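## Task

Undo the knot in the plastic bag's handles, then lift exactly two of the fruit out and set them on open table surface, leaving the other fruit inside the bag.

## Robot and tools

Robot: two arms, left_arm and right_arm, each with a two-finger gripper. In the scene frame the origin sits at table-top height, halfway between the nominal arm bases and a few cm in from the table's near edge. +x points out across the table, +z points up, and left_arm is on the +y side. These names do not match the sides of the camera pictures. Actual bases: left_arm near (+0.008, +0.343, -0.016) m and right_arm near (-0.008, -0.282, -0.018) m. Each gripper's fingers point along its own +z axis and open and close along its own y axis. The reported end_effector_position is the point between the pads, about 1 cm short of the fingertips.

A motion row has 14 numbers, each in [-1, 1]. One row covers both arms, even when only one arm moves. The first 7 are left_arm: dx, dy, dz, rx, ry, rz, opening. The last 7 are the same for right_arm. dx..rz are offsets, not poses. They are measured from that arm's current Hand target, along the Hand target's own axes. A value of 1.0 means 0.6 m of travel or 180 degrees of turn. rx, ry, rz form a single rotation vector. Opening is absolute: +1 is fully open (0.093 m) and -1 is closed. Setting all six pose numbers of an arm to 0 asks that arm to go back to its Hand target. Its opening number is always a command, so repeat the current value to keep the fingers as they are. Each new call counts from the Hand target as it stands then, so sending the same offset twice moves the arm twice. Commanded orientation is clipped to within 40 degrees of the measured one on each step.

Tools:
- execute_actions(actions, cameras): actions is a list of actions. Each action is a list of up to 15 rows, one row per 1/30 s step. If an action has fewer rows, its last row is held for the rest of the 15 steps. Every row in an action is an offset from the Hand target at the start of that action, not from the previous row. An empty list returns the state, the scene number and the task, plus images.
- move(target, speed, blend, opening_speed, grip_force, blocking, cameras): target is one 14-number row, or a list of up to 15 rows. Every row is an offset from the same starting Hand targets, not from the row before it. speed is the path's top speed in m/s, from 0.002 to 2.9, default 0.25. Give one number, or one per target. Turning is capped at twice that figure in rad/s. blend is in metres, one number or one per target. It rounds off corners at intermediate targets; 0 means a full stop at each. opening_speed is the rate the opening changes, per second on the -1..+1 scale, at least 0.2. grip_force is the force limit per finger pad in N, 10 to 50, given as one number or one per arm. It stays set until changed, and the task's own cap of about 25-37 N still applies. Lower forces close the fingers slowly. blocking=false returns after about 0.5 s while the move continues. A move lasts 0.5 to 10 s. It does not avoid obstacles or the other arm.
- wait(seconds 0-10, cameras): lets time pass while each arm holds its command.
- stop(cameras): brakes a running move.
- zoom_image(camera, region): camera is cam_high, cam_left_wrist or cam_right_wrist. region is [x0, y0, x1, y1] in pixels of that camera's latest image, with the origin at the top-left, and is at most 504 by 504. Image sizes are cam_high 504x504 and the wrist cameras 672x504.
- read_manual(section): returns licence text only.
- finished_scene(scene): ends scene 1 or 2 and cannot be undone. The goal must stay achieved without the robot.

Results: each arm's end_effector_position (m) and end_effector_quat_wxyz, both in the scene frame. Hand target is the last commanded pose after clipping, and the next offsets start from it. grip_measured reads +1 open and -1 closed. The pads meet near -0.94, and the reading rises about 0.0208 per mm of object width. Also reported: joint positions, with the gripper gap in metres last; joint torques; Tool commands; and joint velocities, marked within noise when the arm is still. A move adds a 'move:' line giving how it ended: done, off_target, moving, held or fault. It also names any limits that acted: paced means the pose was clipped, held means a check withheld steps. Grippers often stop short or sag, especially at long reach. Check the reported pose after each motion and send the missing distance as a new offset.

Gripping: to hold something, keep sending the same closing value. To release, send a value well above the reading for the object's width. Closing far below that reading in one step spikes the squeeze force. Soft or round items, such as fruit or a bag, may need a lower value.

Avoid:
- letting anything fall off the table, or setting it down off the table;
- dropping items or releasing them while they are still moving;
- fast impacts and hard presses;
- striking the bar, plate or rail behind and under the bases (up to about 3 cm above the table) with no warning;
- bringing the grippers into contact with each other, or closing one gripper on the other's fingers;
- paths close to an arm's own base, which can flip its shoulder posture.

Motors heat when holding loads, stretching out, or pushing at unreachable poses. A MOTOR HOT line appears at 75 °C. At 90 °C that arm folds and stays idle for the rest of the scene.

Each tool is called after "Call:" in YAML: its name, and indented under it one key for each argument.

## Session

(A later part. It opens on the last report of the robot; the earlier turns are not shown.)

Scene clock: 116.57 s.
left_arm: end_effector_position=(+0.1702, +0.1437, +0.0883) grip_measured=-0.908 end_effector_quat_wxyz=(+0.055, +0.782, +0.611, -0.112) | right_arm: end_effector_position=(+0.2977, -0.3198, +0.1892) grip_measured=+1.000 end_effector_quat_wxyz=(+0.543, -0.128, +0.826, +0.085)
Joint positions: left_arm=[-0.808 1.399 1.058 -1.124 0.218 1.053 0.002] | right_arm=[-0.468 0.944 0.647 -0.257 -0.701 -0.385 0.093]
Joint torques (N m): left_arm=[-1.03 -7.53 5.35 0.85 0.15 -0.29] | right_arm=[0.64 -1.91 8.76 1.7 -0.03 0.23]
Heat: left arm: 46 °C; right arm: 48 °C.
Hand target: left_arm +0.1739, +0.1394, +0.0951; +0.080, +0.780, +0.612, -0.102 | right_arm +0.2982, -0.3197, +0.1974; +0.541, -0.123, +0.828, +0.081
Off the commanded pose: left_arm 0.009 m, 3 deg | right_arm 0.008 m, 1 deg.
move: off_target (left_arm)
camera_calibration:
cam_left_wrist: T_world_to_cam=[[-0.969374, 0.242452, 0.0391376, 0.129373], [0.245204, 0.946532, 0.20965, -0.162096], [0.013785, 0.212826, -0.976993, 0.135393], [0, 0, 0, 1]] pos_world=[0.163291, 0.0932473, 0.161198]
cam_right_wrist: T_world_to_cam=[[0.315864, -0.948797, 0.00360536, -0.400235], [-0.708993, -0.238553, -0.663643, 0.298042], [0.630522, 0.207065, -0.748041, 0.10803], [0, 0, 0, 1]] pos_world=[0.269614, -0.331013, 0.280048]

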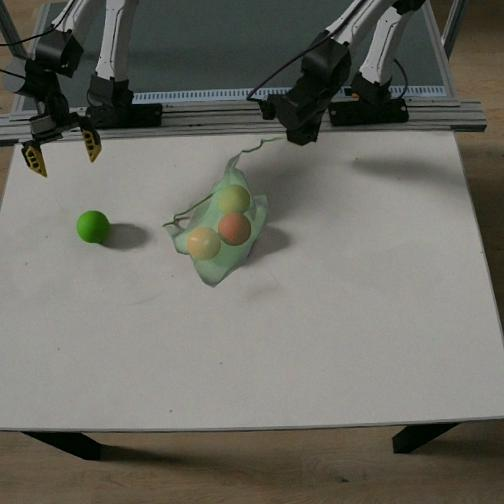

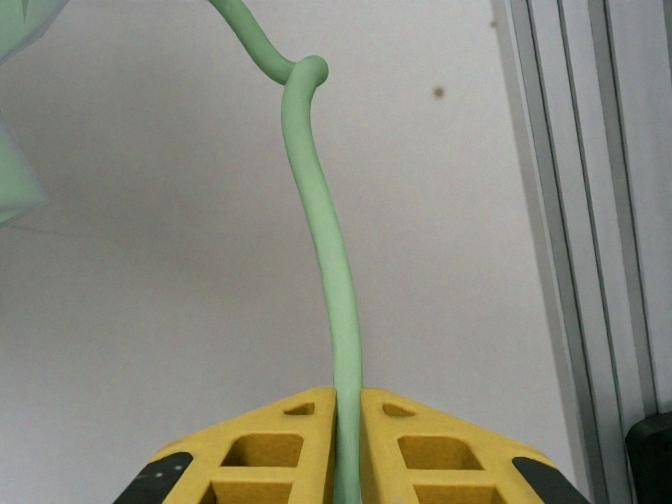

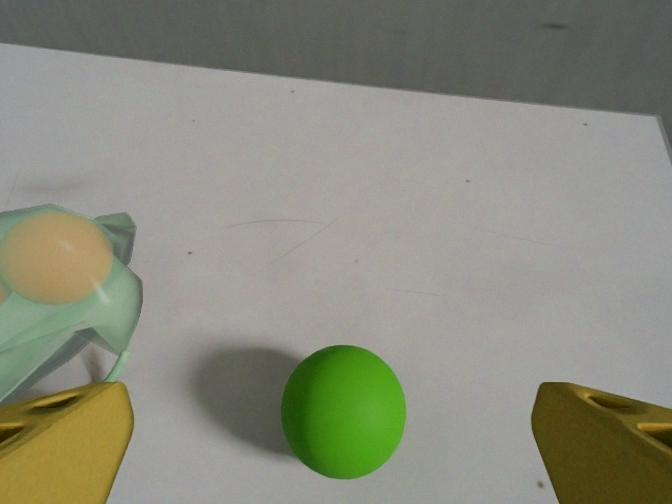

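Call:
move:
  target: [0,0,0,0,0,0,-1,0.083,0.27,0.13,-0.229,0,-0.1,1]
  speed: 0.15
  cameras: ["cam_right_wrist"]

Scene clock: 120.43 s.
left_arm: end_effector_position=(+0.1702, +0.1437, +0.0883) grip_measured=-0.908 end_effector_quat_wxyz=(+0.055, +0.782, +0.611, -0.112) | right_arm: end_effector_position=(+0.2925, -0.1546, +0.1076) grip_measured=+1.000 end_effector_quat_wxyz=(+0.451, -0.414, +0.738, +0.283)
Joint positions: left_arm=[-0.808 1.399 1.058 -1.124 0.218 1.053 0.002] | right_arm=[-0.011 1.324 0.598 -0.09 -0.922 -0.655 0.093]
Joint torques (N m): left_arm=[-1.1 -7.53 5.34 0.86 0.15 -0.31] | right_arm=[0.44 -2.78 7.68 1.98 -0.65 0.02]
Heat: left arm: 46 °C; right arm: 48 °C.
Hand target: left_arm +0.1739, +0.1394, +0.0951; +0.080, +0.780, +0.612, -0.102 | right_arm +0.3002, -0.1497, +0.1206; +0.469, -0.430, +0.718, +0.282
Off the commanded pose: left_arm 0.009 m, 3 deg | right_arm 0.016 m, 4 deg.
move: off_target (left_arm, right_arm)
camera_calibration:
cam_right_wrist: T_world_to_cam=[[0.874385, -0.483542, -0.0404768, -0.328262], [-0.396959, -0.66485, -0.632771, 0.119111], [0.27906, 0.569353, -0.773281, 0.177547], [0, 0, 0, 1]] pos_world=[0.284763, -0.180625, 0.199376]
Images, in order (width x height): cam_right_wrist 672x504.

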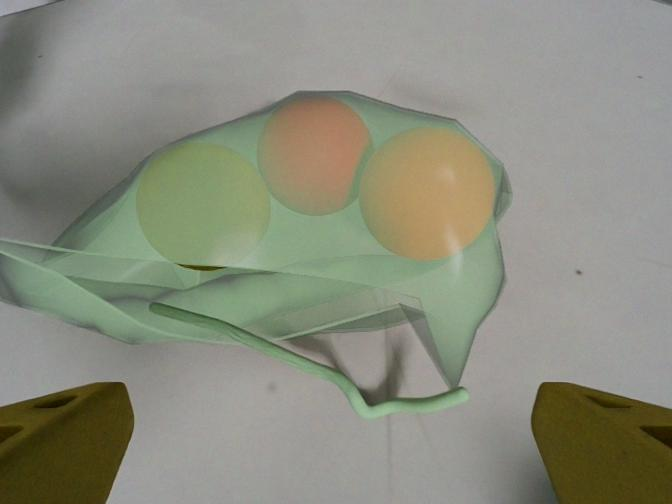

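Call:
move:
  target: [0,0,0,0,0,0,-1,0.033,0.197,0.082,0.093,-0.027,0.035,1]
  speed: 0.12
  cameras: ["cam_right_wrist","cam_high"]

Scene clock: 123.27 s.
left_arm: end_effector_position=(+0.1702, +0.1437, +0.0883) grip_measured=-0.908 end_effector_quat_wxyz=(+0.055, +0.782, +0.611, -0.112) | right_arm: end_effector_position=(+0.2127, -0.0627, +0.0794) grip_measured=+1.000 end_effector_quat_wxyz=(+0.531, -0.313, +0.757, +0.215)
Joint positions: left_arm=[-0.808 1.399 1.058 -1.124 0.218 1.053 0.002] | right_arm=[0.798 1.082 0.119 0.605 0.013 -0.004 0.093]
Joint torques (N m): left_arm=[-1.03 -7.61 5.24 0.8 0.14 -0.31] | right_arm=[0.65 -1.03 4.94 2.82 0.15 0.22]
Heat: left arm: 45 °C; right arm: 48 °C.
Hand target: left_arm +0.1739, +0.1394, +0.0951; +0.080, +0.780, +0.612, -0.102 | right_arm +0.2132, -0.0613, +0.0829; +0.540, -0.305, +0.753, +0.218
Off the commanded pose: left_arm 0.009 m, 3 deg | right_arm 0.004 m, 1 deg.
move: off_target (left_arm)
camera_calibration:
cam_right_wrist: T_world_to_cam=[[0.711807, -0.702284, 0.0113602, -0.198446], [-0.491768, -0.509854, -0.705842, 0.166316], [0.501493, 0.496837, -0.708278, 0.068743], [0, 0, 0, 1]] pos_world=[0.18857, -0.0887228, 0.168337]
Images, in order (width x height): cam_high 504x504, cam_right_wrist 672x504.

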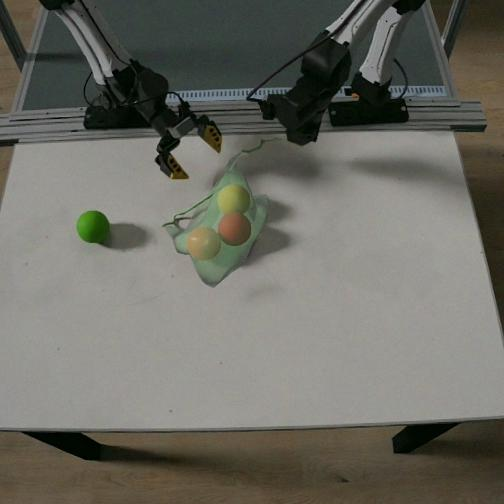

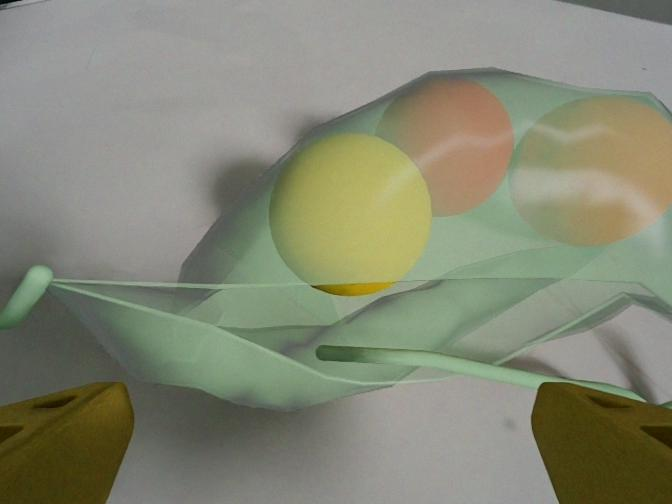

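Call:
move:
  target:
    - [0,0,0,0,0,0,-1,0.058,-0.004,0.053,0,0,0,0.95]
    - [0,0,0,0,0,0,-1,0.034,-0.008,0.13,0,0,0,0.95]
  speed: 0.07
  cameras: ["cam_right_wrist","cam_high"]

Scene clock: 126.43 s.
left_arm: end_effector_position=(+0.1702, +0.1437, +0.0883) grip_measured=-0.908 end_effector_quat_wxyz=(+0.055, +0.782, +0.611, -0.112) | right_arm: end_effector_position=(+0.2619, -0.0228, +0.0371) grip_measured=+0.953 end_effector_quat_wxyz=(+0.540, -0.303, +0.756, +0.213)
Joint positions: left_arm=[-0.808 1.399 1.058 -1.124 0.218 1.053 0.002] | right_arm=[0.779 1.757 0.259 1.158 0.013 -0.004 0.091]
Joint torques (N m): left_arm=[-1.07 -7.43 5.35 0.82 0.15 -0.32] | right_arm=[-0.64 -3.55 4.59 2.36 -0.18 0.11]
Heat: left arm: 45 °C; right arm: 49 °C.
Hand target: left_arm +0.1739, +0.1394, +0.0951; +0.080, +0.780, +0.612, -0.102 | right_arm +0.2650, -0.0180, +0.0386; +0.540, -0.305, +0.753, +0.218
Off the commanded pose: left_arm 0.009 m, 3 deg | right_arm 0.006 m, 1 deg.
move: off_target (left_arm)
camera_calibration:
cam_right_wrist: T_world_to_cam=[[0.698298, -0.715716, 0.011415, -0.201782], [-0.49244, -0.491907, -0.718004, 0.181989], [0.519502, 0.49576, -0.695945, -0.0109836], [0, 0, 0, 1]] pos_world=[0.236228, -0.0494515, 0.125328]
Images, in order (width x height): cam_high 504x504, cam_right_wrist 672x504.

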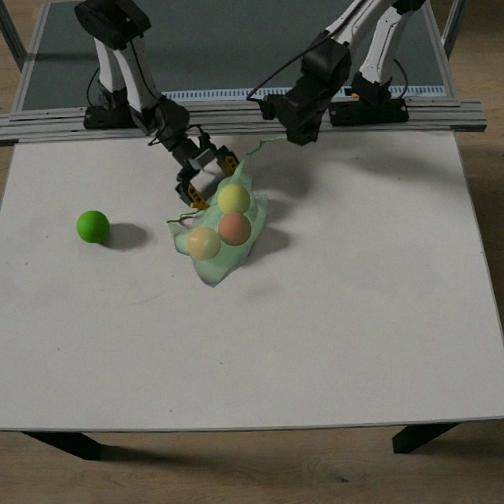

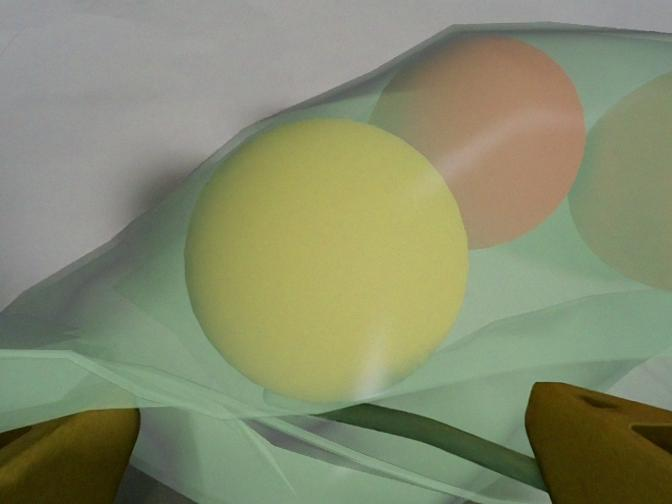

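Call:
move:
  target:
    - [0,0,0,0,0,0,-1,-0.03,0,-0.17,0,0,0,0.95]
    - [0,-0.03,-0.17,0,0,0,-1,-0.12,0,-0.17,0,0,0,0.95]
  speed: 0.1
  cameras: ["all"]

Call:
zoom_image:
  camera: "cam_high"
  region: [130, 120, 290, 280]

Scene clock: 130.57 s.
left_arm: end_effector_position=(+0.1645, +0.1651, +0.1813) grip_measured=-0.908 end_effector_quat_wxyz=(+0.068, +0.774, +0.620, -0.108) | right_arm: end_effector_position=(+0.2120, -0.0717, +0.1305) grip_measured=+0.953 end_effector_quat_wxyz=(+0.541, -0.303, +0.755, +0.214)
Joint positions: left_arm=[-0.765 1.326 1.369 -1.488 0.218 1.07 0.002] | right_arm=[0.779 0.806 0.253 0.216 0.013 -0.004 0.091]
Joint torques (N m): left_arm=[-0.02 -5.79 8.05 0.31 0.18 0.13] | right_arm=[-0.2 -1.24 8.84 1.97 -0.14 0.16]
Heat: left arm: 45 °C; right arm: 48 °C.
Hand target: left_arm +0.1627, +0.1691, +0.1936; +0.080, +0.780, +0.612, -0.102 | right_arm +0.2121, -0.0690, +0.1395; +0.540, -0.305, +0.753, +0.218
Off the commanded pose: left_arm 0.013 m, 2 deg | right_arm 0.009 m, 1 deg.
move: off_target (left_arm)
camera_calibration:
cam_left_wrist: T_world_to_cam=[[-0.975919, 0.217524, 0.0163024, 0.124423], [0.216321, 0.955491, 0.200603, -0.195489], [0.0280592, 0.199299, -0.979537, 0.22224], [0, 0, 0, 1]] pos_world=[0.15748, 0.115431, 0.254879]
cam_right_wrist: T_world_to_cam=[[0.698308, -0.715706, 0.0114286, -0.203008], [-0.490836, -0.490404, -0.720127, 0.200466], [0.521004, 0.497261, -0.693748, 0.103706], [0, 0, 0, 1]] pos_world=[0.186127, -0.098553, 0.218627]

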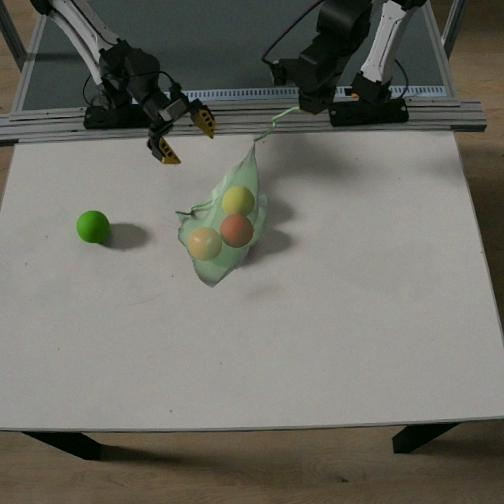

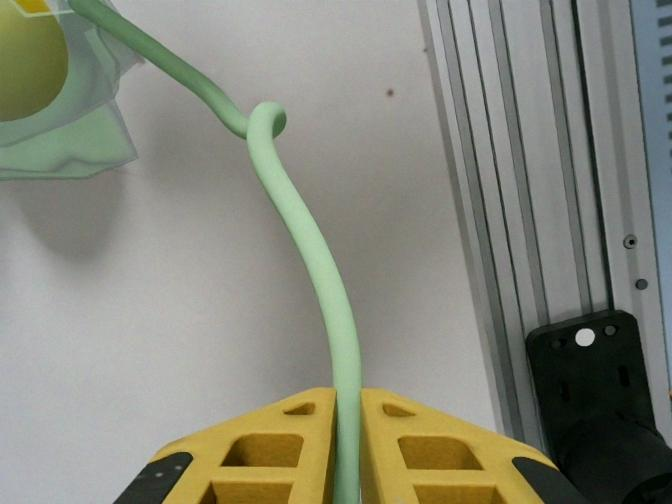

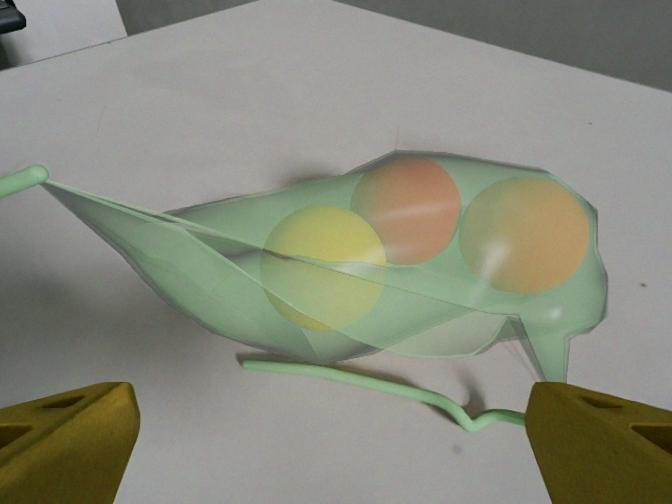

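Scaled by 3.150 from the camera's 504x504 image, which has a finer 720x720 frame.

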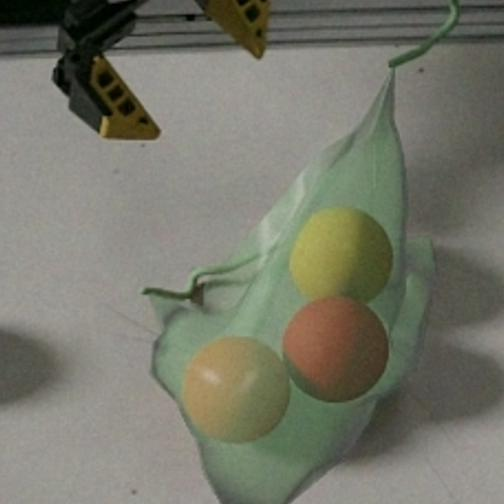

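Call:
move:
  target: [0,0,0,0,0,0,-1,0.011,0.005,0.124,0,0.147,0,1]
  speed: 0.1
  cameras: ["cam_right_wrist"]

Call:
zoom_image:
  camera: "cam_right_wrist"
  region: [80, 100, 580, 480]

Scene clock: 134.33 s.
left_arm: end_effector_position=(+0.1644, +0.1652, +0.1813) grip_measured=-0.908 end_effector_quat_wxyz=(+0.068, +0.774, +0.620, -0.108) | right_arm: end_effector_position=(+0.2601, -0.0241, +0.1055) grip_measured=+1.000 end_effector_quat_wxyz=(+0.361, -0.346, +0.855, +0.141)
Joint positions: left_arm=[-0.765 1.326 1.369 -1.488 0.218 1.07 0.002] | right_arm=[0.781 1.35 0.789 -0.223 0.013 -0.004 0.093]
Joint torques (N m): left_arm=[0.02 -5.97 7.86 0.29 0.2 0.17] | right_arm=[0.54 -3.18 8.49 1.6 -0.05 0.21]
Heat: left arm: 45 °C; right arm: 48 °C.
Hand target: left_arm +0.1627, +0.1691, +0.1936; +0.080, +0.780, +0.612, -0.102 | right_arm +0.2592, -0.0193, +0.1094; +0.354, -0.347, +0.857, +0.142
Off the commanded pose: left_arm 0.013 m, 2 deg | right_arm 0.006 m, 1 deg.
move: off_target (left_arm)
camera_calibration:
cam_right_wrist: T_world_to_cam=[[0.703535, -0.710605, 0.00888223, -0.203214], [-0.663476, -0.661251, -0.350066, 0.231189], [0.254632, 0.240391, -0.936683, 0.126326], [0, 0, 0, 1]] pos_world=[0.26419, -0.0218982, 0.201064]
Images, in order (width x height): cam_right_wrist 672x504.

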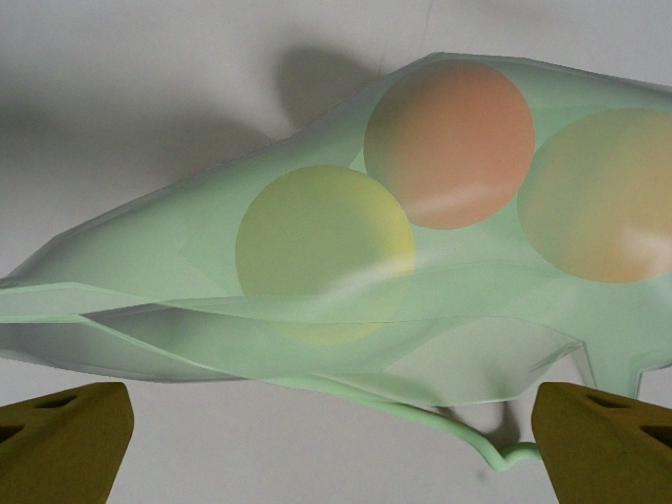

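Scaled by 1.008 from the camera's 672x504 image, which has a finer 960x720 frame.

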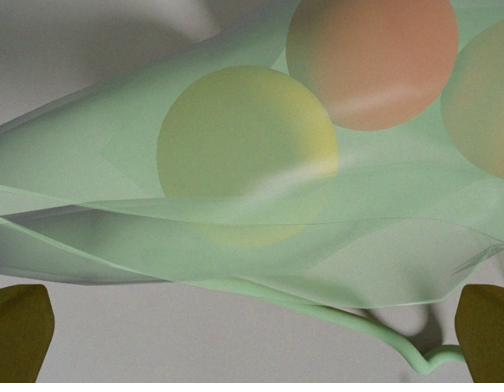

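Call:
move:
  target:
    - [0,0,0,0,0,0,-1,0.045,0.0075,-0.02,0,0,0,1]
    - [0,0,0,0,0,0,-1,0.055,0.009,0.087,0,0,0,1]
  speed: 0.07
  cameras: ["cam_right_wrist","cam_high"]

Call:
zoom_image:
  camera: "cam_high"
  region: [130, 120, 290, 280]

Scene clock: 137.17 s.
left_arm: end_effector_position=(+0.1644, +0.1652, +0.1813) grip_measured=-0.908 end_effector_quat_wxyz=(+0.068, +0.774, +0.620, -0.108) | right_arm: end_effector_position=(+0.2617, -0.0108, +0.0470) grip_measured=+1.000 end_effector_quat_wxyz=(+0.344, -0.352, +0.859, +0.141)
Joint positions: left_arm=[-0.765 1.326 1.369 -1.488 0.218 1.07 0.002] | right_arm=[0.802 1.52 0.699 0.004 0.013 0.01 0.093]
Joint torques (N m): left_arm=[-0.08 -5.78 7.99 0.31 0.2 0.16] | right_arm=[0.32 -3.84 5.56 2.28 0.07 0.21]
Heat: left arm: 45 °C; right arm: 48 °C.
Hand target: left_arm +0.1627, +0.1691, +0.1936; +0.080, +0.780, +0.612, -0.102 | right_arm +0.2651, -0.0062, +0.0491; +0.354, -0.347, +0.857, +0.142
Off the commanded pose: left_arm 0.013 m, 2 deg | right_arm 0.006 m, 1 deg.
move: off_target (left_arm)
camera_calibration:
cam_right_wrist: T_world_to_cam=[[0.71181, -0.702372, -0.00100338, -0.195898], [-0.666013, -0.674507, -0.318538, 0.219624], [0.223056, 0.227407, -0.947909, 0.0765753], [0, 0, 0, 1]] pos_world=[0.268634, -0.00686874, 0.142349]
Images, in order (width x height): cam_high 504x504, cam_right_wrist 672x504.

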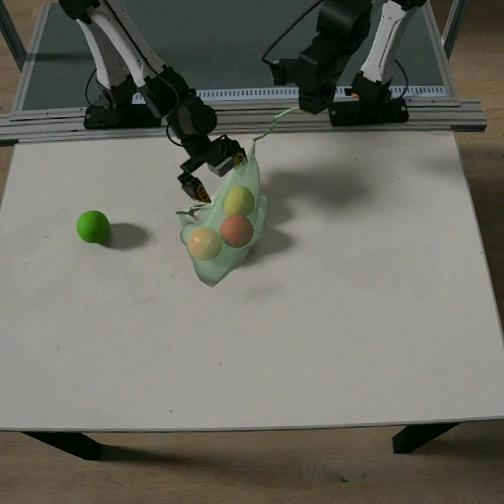

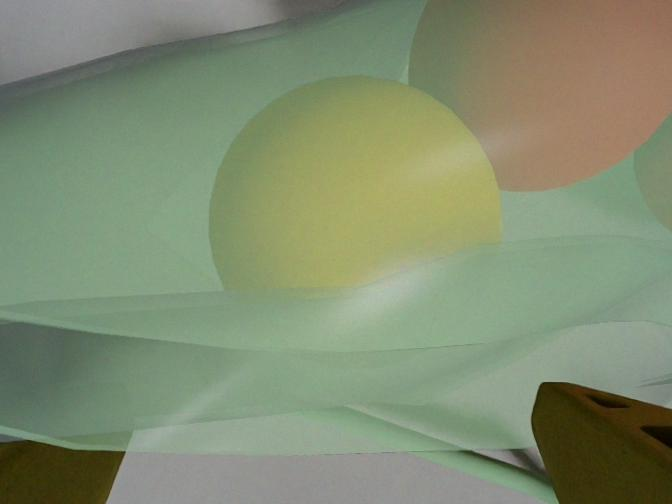

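Scaled by 3.150 from the camera's 504x504 image, which has a finer 720x720 frame.

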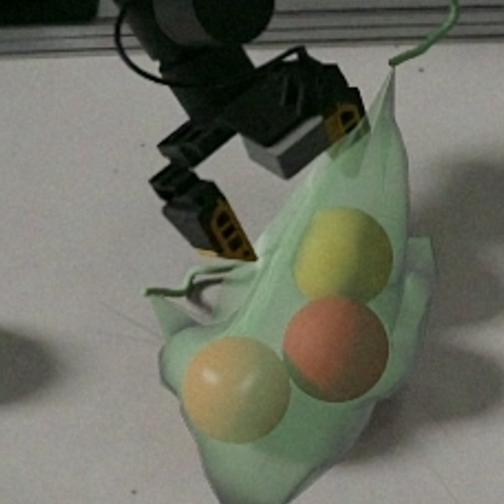

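Call:
move:
  target:
    - [0,0,0,0,0,0,-1,0,0,-0.09,0,0,0,1]
    - [0,0,0,0,0,0,-1,-0.015,-0.012,-0.08,0,0,0,-0.1]
    - [0,0,0,0,0,0,-1,-0.015,-0.012,0.0,0,0,0,-0.1]
  speed: 0.08
  cameras: ["cam_right_wrist"]

Scene clock: 141.77 s.
left_arm: end_effector_position=(+0.1644, +0.1652, +0.1813) grip_measured=-0.908 end_effector_quat_wxyz=(+0.068, +0.774, +0.620, -0.108) | right_arm: end_effector_position=(+0.2645, -0.0171, +0.0444) grip_measured=-0.097 end_effector_quat_wxyz=(+0.335, -0.345, +0.866, +0.134)
Joint positions: left_arm=[-0.765 1.326 1.369 -1.488 0.218 1.07 0.002] | right_arm=[0.785 1.524 0.708 -0.025 0.013 0.012 0.041]
Joint torques (N m): left_arm=[-0.02 -5.96 8.01 0.29 0.2 0.15] | right_arm=[-0.64 -3.71 7.92 2.25 -0.11 0.03]
Heat: left arm: 45 °C; right arm: 48 °C.
Hand target: left_arm +0.1627, +0.1691, +0.1936; +0.080, +0.780, +0.612, -0.102 | right_arm +0.2747, -0.0070, +0.0554; +0.354, -0.347, +0.857, +0.142
Off the commanded pose: left_arm 0.013 m, 2 deg | right_arm 0.018 m, 3 deg.
move: off_target (left_arm, right_arm)
camera_calibration:
cam_right_wrist: T_world_to_cam=[[0.698868, -0.715247, -0.00231336, -0.19912], [-0.683584, -0.66697, -0.296419, 0.220211], [0.21047, 0.208739, -0.955055, 0.0782511], [0, 0, 0, 1]] pos_world=[0.273222, -0.0118798, 0.139548]
Images, in order (width x height): cam_right_wrist 672x504.

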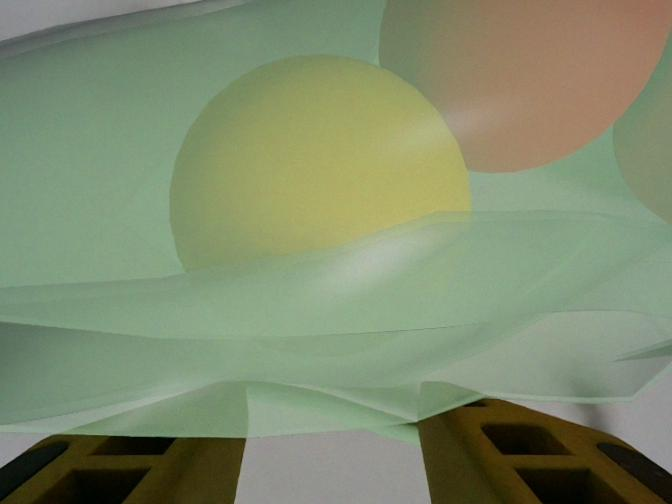

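Call:
move:
  target:
    - [0,0,0,0,0,0,-1,0,0,-0.06,0,0,0,-0.1]
    - [0,0,0,0,0,0,-1,-0.05,0,-0.055,0,0,0,-0.1]
  speed: 0.08
  cameras: ["cam_right_wrist"]

Scene clock: 144.10 s.
left_arm: end_effector_position=(+0.1644, +0.1652, +0.1813) grip_measured=-0.908 end_effector_quat_wxyz=(+0.068, +0.774, +0.620, -0.108) | right_arm: end_effector_position=(+0.2720, -0.0099, +0.0979) grip_measured=-0.097 end_effector_quat_wxyz=(+0.361, -0.341, +0.856, +0.145)
Joint positions: left_arm=[-0.765 1.326 1.369 -1.488 0.218 1.07 0.002] | right_arm=[0.785 1.436 0.823 -0.168 0.013 0.012 0.041]
Joint torques (N m): left_arm=[0.05 -5.86 7.97 0.32 0.21 0.19] | right_arm=[-0.43 -3.55 8.23 1.61 -0.09 0.05]
Heat: left arm: 45 °C; right arm: 47 °C.
Hand target: left_arm +0.1627, +0.1691, +0.1936; +0.080, +0.780, +0.612, -0.102 | right_arm +0.2732, -0.0083, +0.1000; +0.354, -0.347, +0.857, +0.142
Off the commanded pose: left_arm 0.013 m, 2 deg | right_arm 0.003 m, 1 deg.
move: off_target (left_arm)
camera_calibration:
cam_right_wrist: T_world_to_cam=[[0.698791, -0.715322, -0.00250124, -0.199096], [-0.669811, -0.653096, -0.353297, 0.247976], [0.251087, 0.248556, -0.935508, 0.11366], [0, 0, 0, 1]] pos_world=[0.276685, -0.00871576, 0.193441]
Images, in order (width x height): cam_right_wrist 672x504.

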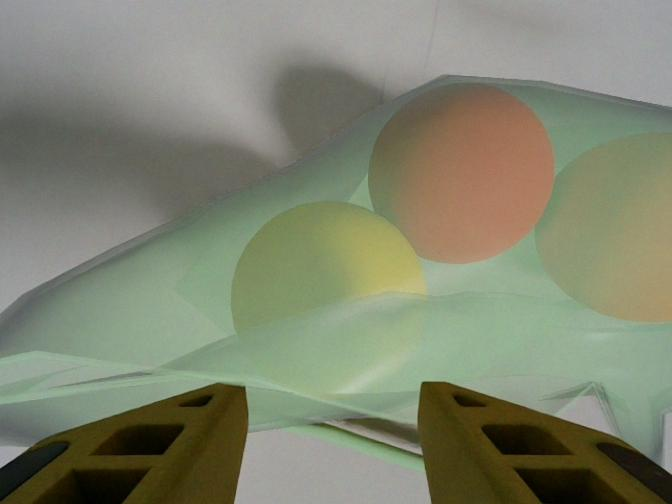

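Call:
move:
  target:
    - [0.051,0,0.193,0,0,0,-1,-0.1,0,-0.1,0,0,0,-0.1]
    - [0.051,0,0.193,0,0,0,-0.5,-0.15,0,-0.13,0,0,0,-0.1]
    - [0.0,0.0,-0.02,0,0,0,-0.5,-0.15,0,-0.13,0,0,0,-0.1]
  speed: 0.12
  cameras: ["cam_right_wrist","cam_high"]

Call:
zoom_image:
  camera: "cam_high"
  region: [130, 120, 310, 300]

Scene clock: 150.00 s.
left_arm: end_effector_position=(+0.1649, +0.1693, +0.1979) grip_measured=-0.502 end_effector_quat_wxyz=(+0.079, +0.774, +0.619, -0.105) | right_arm: end_effector_position=(+0.2803, -0.0023, +0.2187) grip_measured=-0.097 end_effector_quat_wxyz=(+0.363, -0.341, +0.855, +0.146)
Joint positions: left_arm=[-0.751 1.317 1.429 -1.538 0.218 1.084 0.021] | right_arm=[0.785 1.419 1.293 -0.648 0.013 0.012 0.041]
Joint torques (N m): left_arm=[0.13 -3.6 7.71 0.34 0.22 0.16] | right_arm=[-0.27 -3.45 8.02 1.61 -0.08 0.02]
Heat: left arm: 46 °C; right arm: 47 °C.
Hand target: left_arm +0.1634, +0.1721, +0.2052; +0.080, +0.780, +0.612, -0.102 | right_arm +0.2794, -0.0020, +0.2188; +0.354, -0.347, +0.857, +0.142
Off the commanded pose: left_arm 0.008 m, 1 deg | right_arm 0.001 m, 1 deg.
move: done; target 2's new opening was sent with left_arm's hand 0.008 m and 3 deg from that target
camera_calibration:
cam_right_wrist: T_world_to_cam=[[0.698801, -0.715311, -0.00256655, -0.199074], [-0.6684, -0.651687, -0.358532, 0.301991], [0.254789, 0.252258, -0.933514, 0.22129], [0, 0, 0, 1]] pos_world=[0.284582, -0.00141909, 0.31434]
Images, in order (width x height): cam_high 504x504, cam_right_wrist 672x504.

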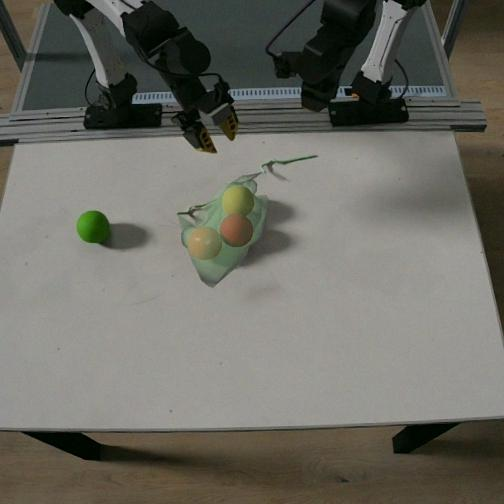

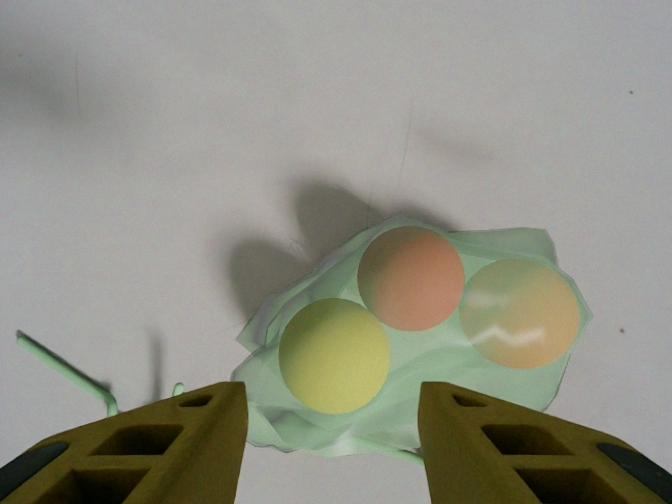

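Scaled by 2.800 from the camera's 504x504 image, which has a finer 720x720 frame.

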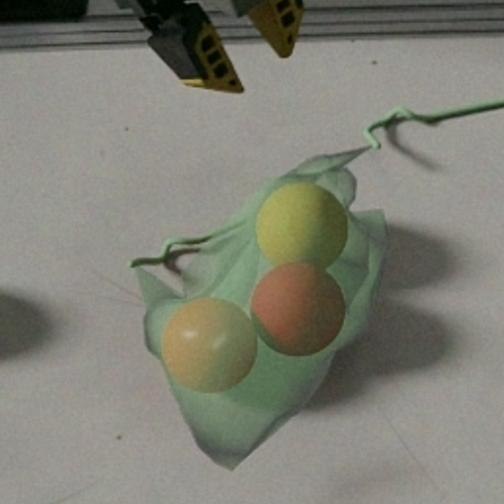

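Call:
move:
  target: [0,0,-0.1,0,0,0,-0.5,0.206,-0.091,0.076,-0.134,0.144,-0.221,-0.3]
  speed: 0.15
  cameras: ["cam_right_wrist","cam_high"]

Scene clock: 154.37 s.
left_arm: end_effector_position=(+0.1721, +0.1813, +0.2516) grip_measured=-0.502 end_effector_quat_wxyz=(+0.181, +0.756, +0.624, -0.077) | right_arm: end_effector_position=(+0.2748, -0.0809, +0.0958) grip_measured=-0.297 end_effector_quat_wxyz=(-0.109, +0.696, -0.701, -0.107)
Joint positions: left_arm=[-0.693 1.206 1.544 -1.557 0.218 1.091 0.021] | right_arm=[0.502 1.726 1.371 -1.071 -0.262 -1.051 0.031]
Joint torques (N m): left_arm=[0.06 -4.11 7.56 0.72 0.22 0.15] | right_arm=[-0.46 -5.07 7.42 0.47 -0.28 0.04]
Motor temperatures (°C): left_arm=[26 41 46 35 25 26 30] | right_arm=[25 35 42 46 27 24 27]
Heat: left arm: 46 °C; right arm: 46 °C.
Hand target: left_arm +0.1670, +0.1871, +0.2632; +0.080, +0.780, +0.612, -0.102 | right_arm +0.2776, -0.0800, +0.0994; -0.106, +0.700, -0.698, -0.107
Off the commanded pose: left_arm 0.014 m, 12 deg | right_arm 0.005 m, 1 deg.
joint sent to its limit (left arm) — joint 4 (wrist pitch), lower limit. The joint targets are off in orientation, not in position.
move: off_target (left_arm)
camera_calibration:
cam_right_wrist: T_world_to_cam=[[0.999967, 0.00553782, -0.00593333, -0.27594], [0.00626466, -0.991434, 0.130462, -0.0567104], [-0.00516003, -0.130495, -0.991436, 0.173827], [0, 0, 0, 1]] pos_world=[0.277183, -0.0320129, 0.1781]
Images, in order (width x height): cam_high 504x504, cam_right_wrist 672x504.

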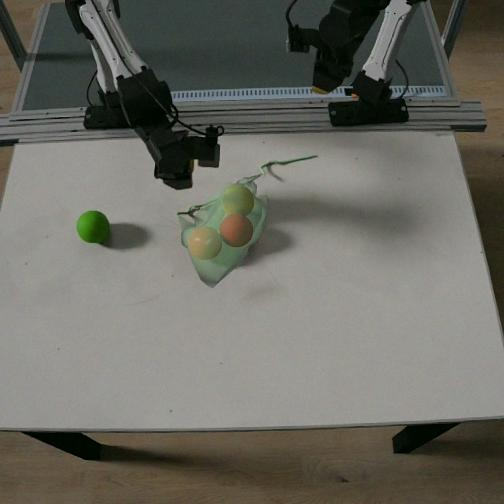

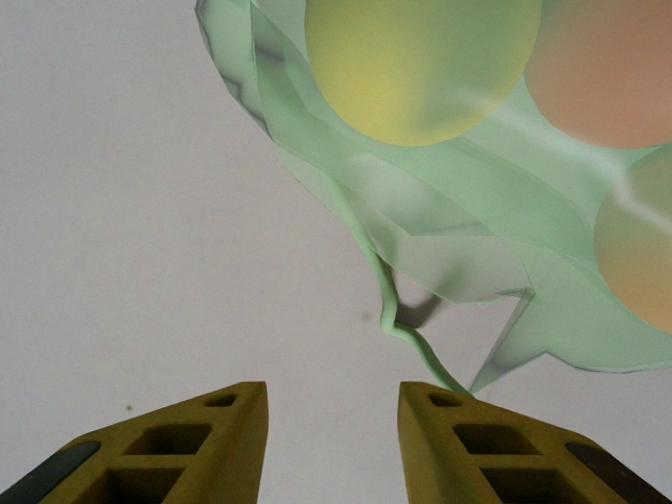

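Call:
move:
  target:
    - [0,0,0,0,0,0,-0.5,0.028,-0.032,0.135,0,0,0,-0.5]
    - [0,0,0,0,0,0,-0.5,0.028,-0.032,0.135,0,0,0,-1]
  speed: 0.08
  opening_speed: 0.5
  cameras: ["cam_right_wrist"]

Scene clock: 157.83 s.
left_arm: end_effector_position=(+0.1721, +0.1813, +0.2516) grip_measured=-0.502 end_effector_quat_wxyz=(+0.181, +0.756, +0.624, -0.077) | right_arm: end_effector_position=(+0.2952, -0.0720, +0.0219) grip_measured=-0.976 end_effector_quat_wxyz=(-0.107, +0.697, -0.701, -0.107)
Joint positions: left_arm=[-0.693 1.206 1.544 -1.557 0.218 1.091 0.021] | right_arm=[0.496 1.878 1.257 -0.811 -0.262 -1.058 0]
Joint torques (N m): left_arm=[0.13 -4.37 7.71 0.74 0.21 0.11] | right_arm=[-0.58 -6 4.78 0.87 -0.29 0.04]
Heat: left arm: 46 °C; right arm: 45 °C.
Hand target: left_arm +0.1670, +0.1871, +0.2632; +0.080, +0.780, +0.612, -0.102 | right_arm +0.2968, -0.0718, +0.0171; -0.107, +0.700, -0.698, -0.107
Off the commanded pose: left_arm 0.014 m, 12 deg | right_arm 0.005 m, 0 deg.
joint sent to its limit (left arm) — joint 4 (wrist pitch), lower limit. The joint targets are off in orientation, not in position.
move: off_target (left_arm)
camera_calibration:
cam_right_wrist: T_world_to_cam=[[0.999943, 0.0067196, -0.00832565, -0.296647], [0.00776634, -0.991106, 0.132849, -0.0389314], [-0.0073589, -0.132906, -0.991101, 0.102202], [0, 0, 0, 1]] pos_world=[0.297685, -0.0230086, 0.103995]
Images, in order (width x height): cam_right_wrist 672x504.

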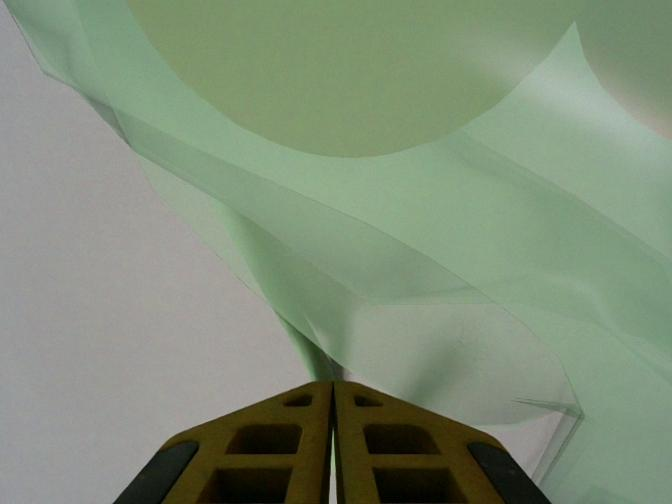

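Call:
move:
  target:
    - [0,0,0,0,0,0,-0.5,0,0,0,0,0,0,-0.5]
    - [0,0,0,0,0,0,-0.5,-0.006,0,0.021,0,0,0,-0.5]
    - [0,0,0,0,0,0,-0.5,-0.006,0,0.021,0,0,0,-1]
  speed: 0.04
  opening_speed: 0.5
  cameras: ["cam_right_wrist"]

Scene clock: 162.33 s.
left_arm: end_effector_position=(+0.1721, +0.1813, +0.2516) grip_measured=-0.502 end_effector_quat_wxyz=(+0.181, +0.756, +0.624, -0.077) | right_arm: end_effector_position=(+0.2981, -0.0679, +0.0118) grip_measured=-0.903 end_effector_quat_wxyz=(-0.110, +0.699, -0.698, -0.106)
Joint positions: left_arm=[-0.693 1.206 1.544 -1.557 0.218 1.091 0.021] | right_arm=[0.502 1.904 1.248 -0.769 -0.262 -1.058 0.002]
Joint torques (N m): left_arm=[0.01 -4.14 7.57 0.75 0.27 0.14] | right_arm=[0.66 -6.01 4.66 0.89 -0.22 0.21]
Heat: left arm: 46 °C; right arm: 45 °C.
Hand target: left_arm +0.1670, +0.1871, +0.2632; +0.080, +0.780, +0.612, -0.102 | right_arm +0.2968, -0.0646, +0.0061; -0.107, +0.700, -0.698, -0.107
Off the commanded pose: left_arm 0.014 m, 12 deg | right_arm 0.007 m, 0 deg.
joint sent to its limit (left arm) — joint 4 (wrist pitch), lower limit. The joint targets are off in orientation, not in position.
move: off_target (left_arm)
camera_calibration:
cam_right_wrist: T_world_to_cam=[[0.999914, 0.0128651, -0.00234503, -0.299286], [0.0130607, -0.991448, 0.129846, -0.0350703], [-0.000654498, -0.129865, -0.991531, 0.0910263], [0, 0, 0, 1]] pos_world=[0.299778, -0.0190989, 0.0941073]
Images, in order (width x height): cam_right_wrist 672x504.

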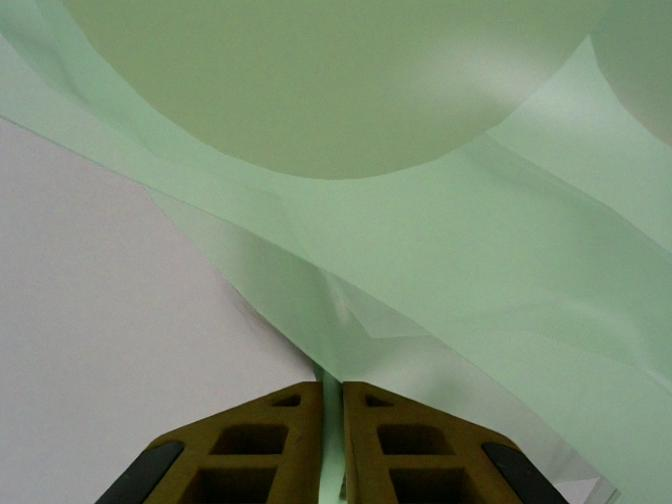

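Call:
move:
  target:
    - [0,0,0,0,0,0,0,0.0127,0,-0.126,0,0,0,-1]
    - [0,0,0,0,0,0,1,0.198,0.033,-0.2,0,0,0,-1]
  speed: 0.08
  blend: 0.02
  cameras: ["all"]

Call:
zoom_image:
  camera: "cam_high"
  region: [110, 120, 290, 300]

Scene clock: 170.53 s.
left_arm: end_effector_position=(+0.1721, +0.1813, +0.2516) grip_measured=+1.000 end_effector_quat_wxyz=(+0.181, +0.756, +0.624, -0.077) | right_arm: end_effector_position=(+0.2831, -0.2162, +0.0757) grip_measured=-0.903 end_effector_quat_wxyz=(-0.096, +0.697, -0.703, -0.104)
Joint positions: left_arm=[-0.693 1.206 1.544 -1.557 0.218 1.091 0.093] | right_arm=[0.078 1.672 1.24 -1.133 -0.277 -1.49 0.002]
Joint torques (N m): left_arm=[-0.01 -4.19 7.57 0.7 0.21 0.13] | right_arm=[-0.38 -8.17 4.6 0.13 -0.45 0.04]
Heat: left arm: 46 °C; right arm: 44 °C.
Hand target: left_arm +0.1670, +0.1871, +0.2632; +0.080, +0.780, +0.612, -0.102 | right_arm +0.2774, -0.2138, +0.0852; -0.107, +0.700, -0.698, -0.107
Off the commanded pose: left_arm 0.014 m, 12 deg | right_arm 0.011 m, 1 deg.
joint sent to its limit (left arm) — joint 4 (wrist pitch), lower limit. The joint targets are off in orientation, not in position.
move: off_target (left_arm, right_arm); blend cut to 0 m at target 1; target 2's new opening was sent with left_arm's hand 0.014 m and 12 deg from that target
camera_calibration:
cam_left_wrist: T_world_to_cam=[[-0.970663, 0.150472, -0.18754, 0.189731], [0.133891, 0.986117, 0.0982175, -0.19231], [0.199715, 0.0702262, -0.977334, 0.281037], [0, 0, 0, 1]] pos_world=[0.153786, 0.141355, 0.329138]
cam_right_wrist: T_world_to_cam=[[0.999793, 0.00439794, -0.0198608, -0.282793], [0.00737399, -0.988297, 0.15236, -0.189658], [-0.0189583, -0.152475, -0.988125, 0.13509], [0, 0, 0, 1]] pos_world=[0.286694, -0.165597, 0.156766]

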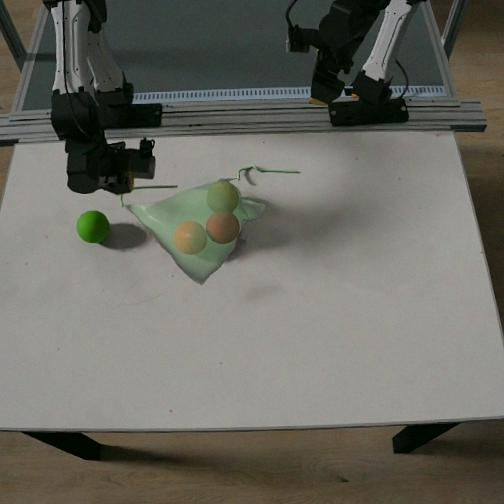

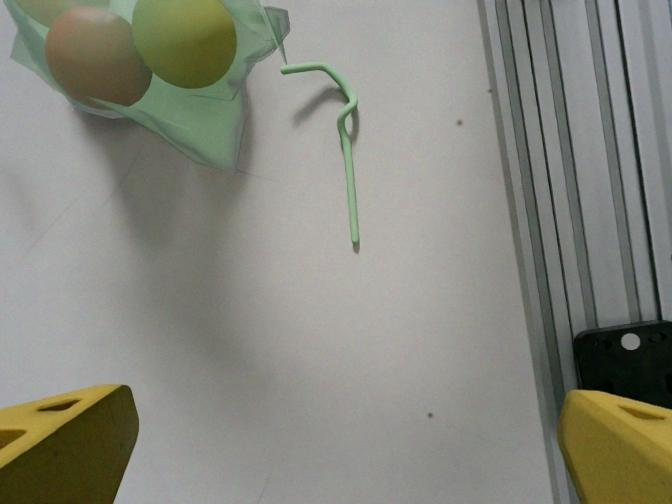

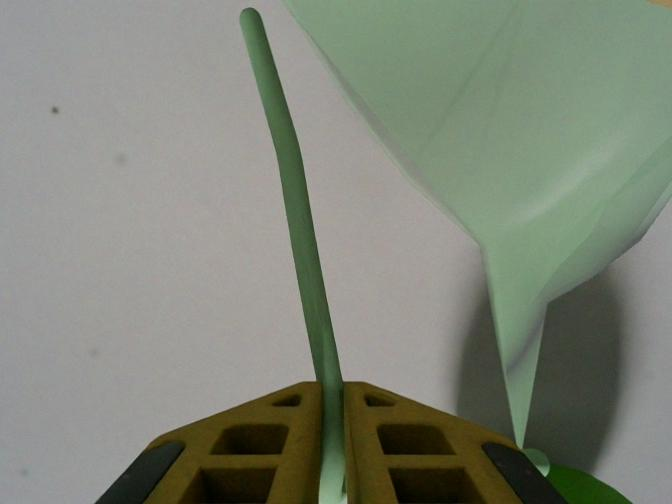

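Scaled by 2.800 from the camera's 504x504 image, which has a finer 720x720 frame.

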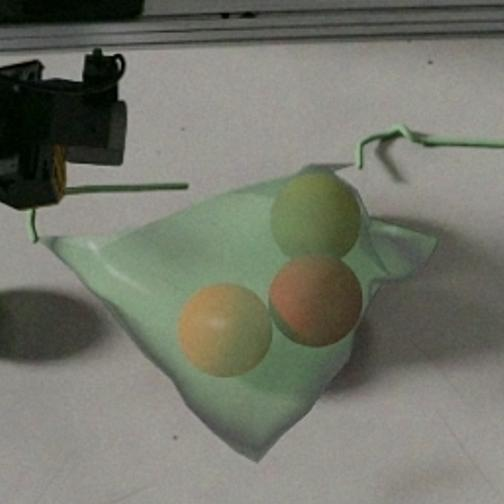

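Call:
move:
  target: [-0.148,0.04,0.252,-0.313,-0.212,-0.387,1,0,0,0,0,0,0,-1]
  speed: 0.2
  cameras: ["cam_left_wrist","cam_high"]

Scene clock: 175.63 s.
left_arm: end_effector_position=(+0.1611, +0.0719, +0.1246) grip_measured=+1.000 end_effector_quat_wxyz=(+0.505, +0.145, +0.850, -0.046) | right_arm: end_effector_position=(+0.2831, -0.2162, +0.0757) grip_measured=-0.903 end_effector_quat_wxyz=(-0.096, +0.697, -0.703, -0.104)
Joint positions: left_arm=[-1.613 1.337 0.771 -0.526 -1.032 -0.943 0.093] | right_arm=[0.078 1.672 1.24 -1.133 -0.277 -1.49 0.002]
Joint torques (N m): left_arm=[-1.21 -4.22 8.64 1.39 -0.51 -0.33] | right_arm=[-0.36 -8.1 4.53 0.13 -0.46 -0.01]
Heat: left arm: 46 °C; right arm: 43 °C.
Hand target: left_arm +0.1607, +0.0603, +0.1399; +0.517, +0.122, +0.844, -0.074 | right_arm +0.2774, -0.2138, +0.0852; -0.107, +0.700, -0.698, -0.107
Off the commanded pose: left_arm 0.019 m, 4 deg | right_arm 0.011 m, 1 deg.
move: off_target (left_arm, right_arm)
camera_calibration:
cam_left_wrist: T_world_to_cam=[[-0.282261, -0.956547, -0.0731125, 0.12612], [-0.776406, 0.272539, -0.568257, 0.210478], [0.563491, -0.103632, -0.819596, 0.10086], [0, 0, 0, 1]] pos_world=[0.142181, 0.0737288, 0.211491]
Images, in order (width x height): cam_high 504x504, cam_left_wrist 672x504.

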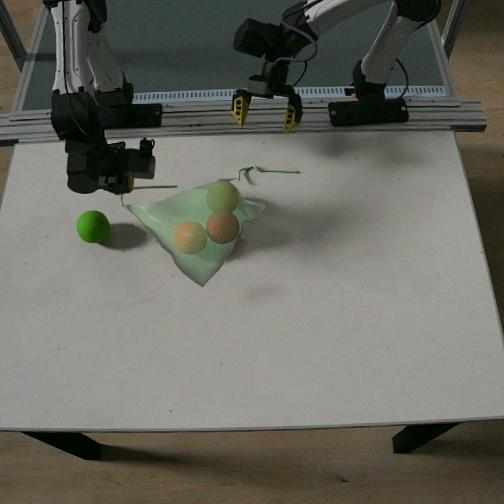

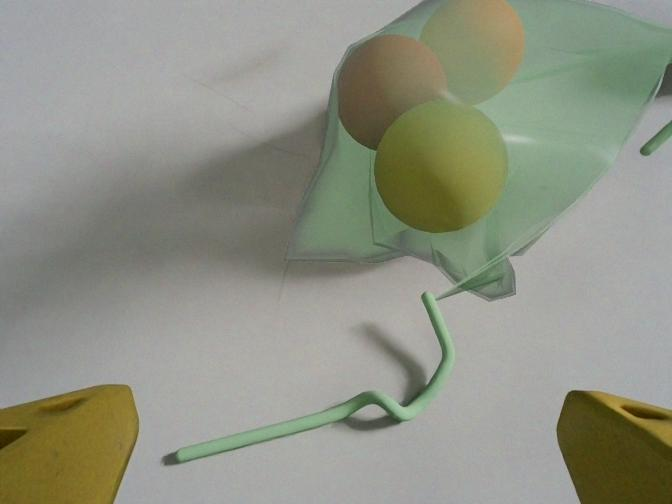

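Call:
move:
  target: [0,0,0,0,0,0,1,-0.152,-0.05,-0.06,0,0,0,-1]
  speed: 0.1
  cameras: ["cam_left_wrist","cam_high"]

Call:
zoom_image:
  camera: "cam_left_wrist"
  region: [270, 0, 672, 310]

Scene clock: 177.93 s.
left_arm: end_effector_position=(+0.1611, +0.0720, +0.1246) grip_measured=+1.000 end_effector_quat_wxyz=(+0.505, +0.145, +0.850, -0.046) | right_arm: end_effector_position=(+0.3066, -0.1407, +0.1436) grip_measured=-0.903 end_effector_quat_wxyz=(-0.109, +0.702, -0.696, -0.102)
Joint positions: left_arm=[-1.613 1.337 0.771 -0.526 -1.032 -0.943 0.093] | right_arm=[0.299 1.763 1.609 -1.325 -0.277 -1.275 0.002]
Joint torques (N m): left_arm=[-1.14 -4.04 8.65 1.38 -0.49 -0.35] | right_arm=[0.2 -5.29 7.28 0.32 -0.37 0.25]
Heat: left arm: 47 °C; right arm: 43 °C.
Hand target: left_arm +0.1607, +0.0603, +0.1399; +0.517, +0.122, +0.844, -0.074 | right_arm +0.3072, -0.1375, +0.1468; -0.107, +0.700, -0.698, -0.107
Off the commanded pose: left_arm 0.019 m, 4 deg | right_arm 0.005 m, 1 deg.
move: off_target (left_arm)
camera_calibration:
cam_left_wrist: T_world_to_cam=[[-0.281987, -0.956647, -0.072874, 0.12614], [-0.776345, 0.272148, -0.568527, 0.210585], [0.563712, -0.103742, -0.81943, 0.100893], [0, 0, 0, 1]] pos_world=[0.142182, 0.0738278, 0.211591]
Images, in order (width x height): cam_high 504x504, cam_left_wrist 672x504.

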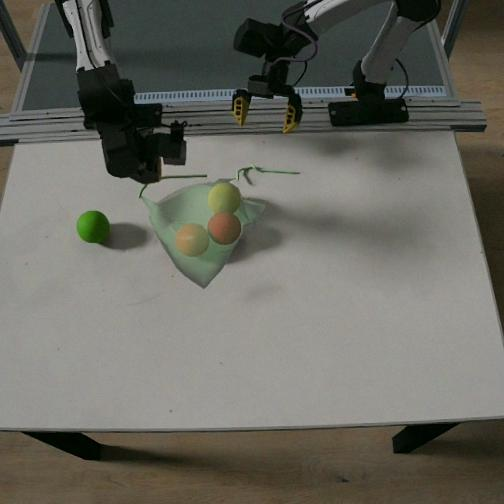

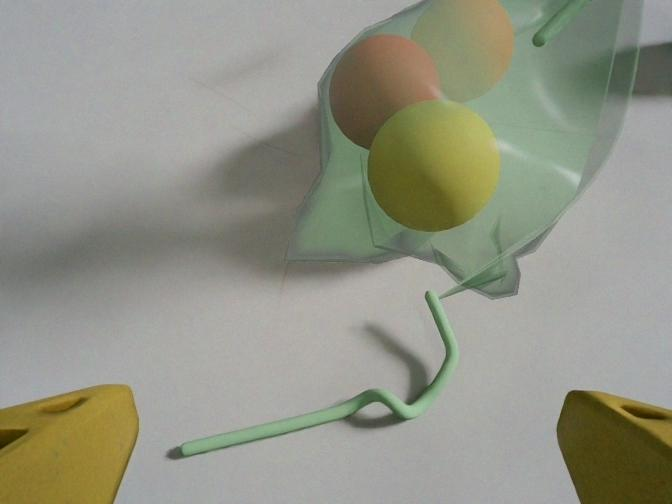

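Scaled by 1.254 from the camera's 672x504 image, which has a finer 960x720 frame.

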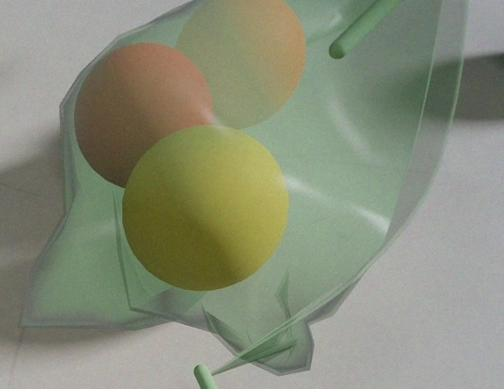

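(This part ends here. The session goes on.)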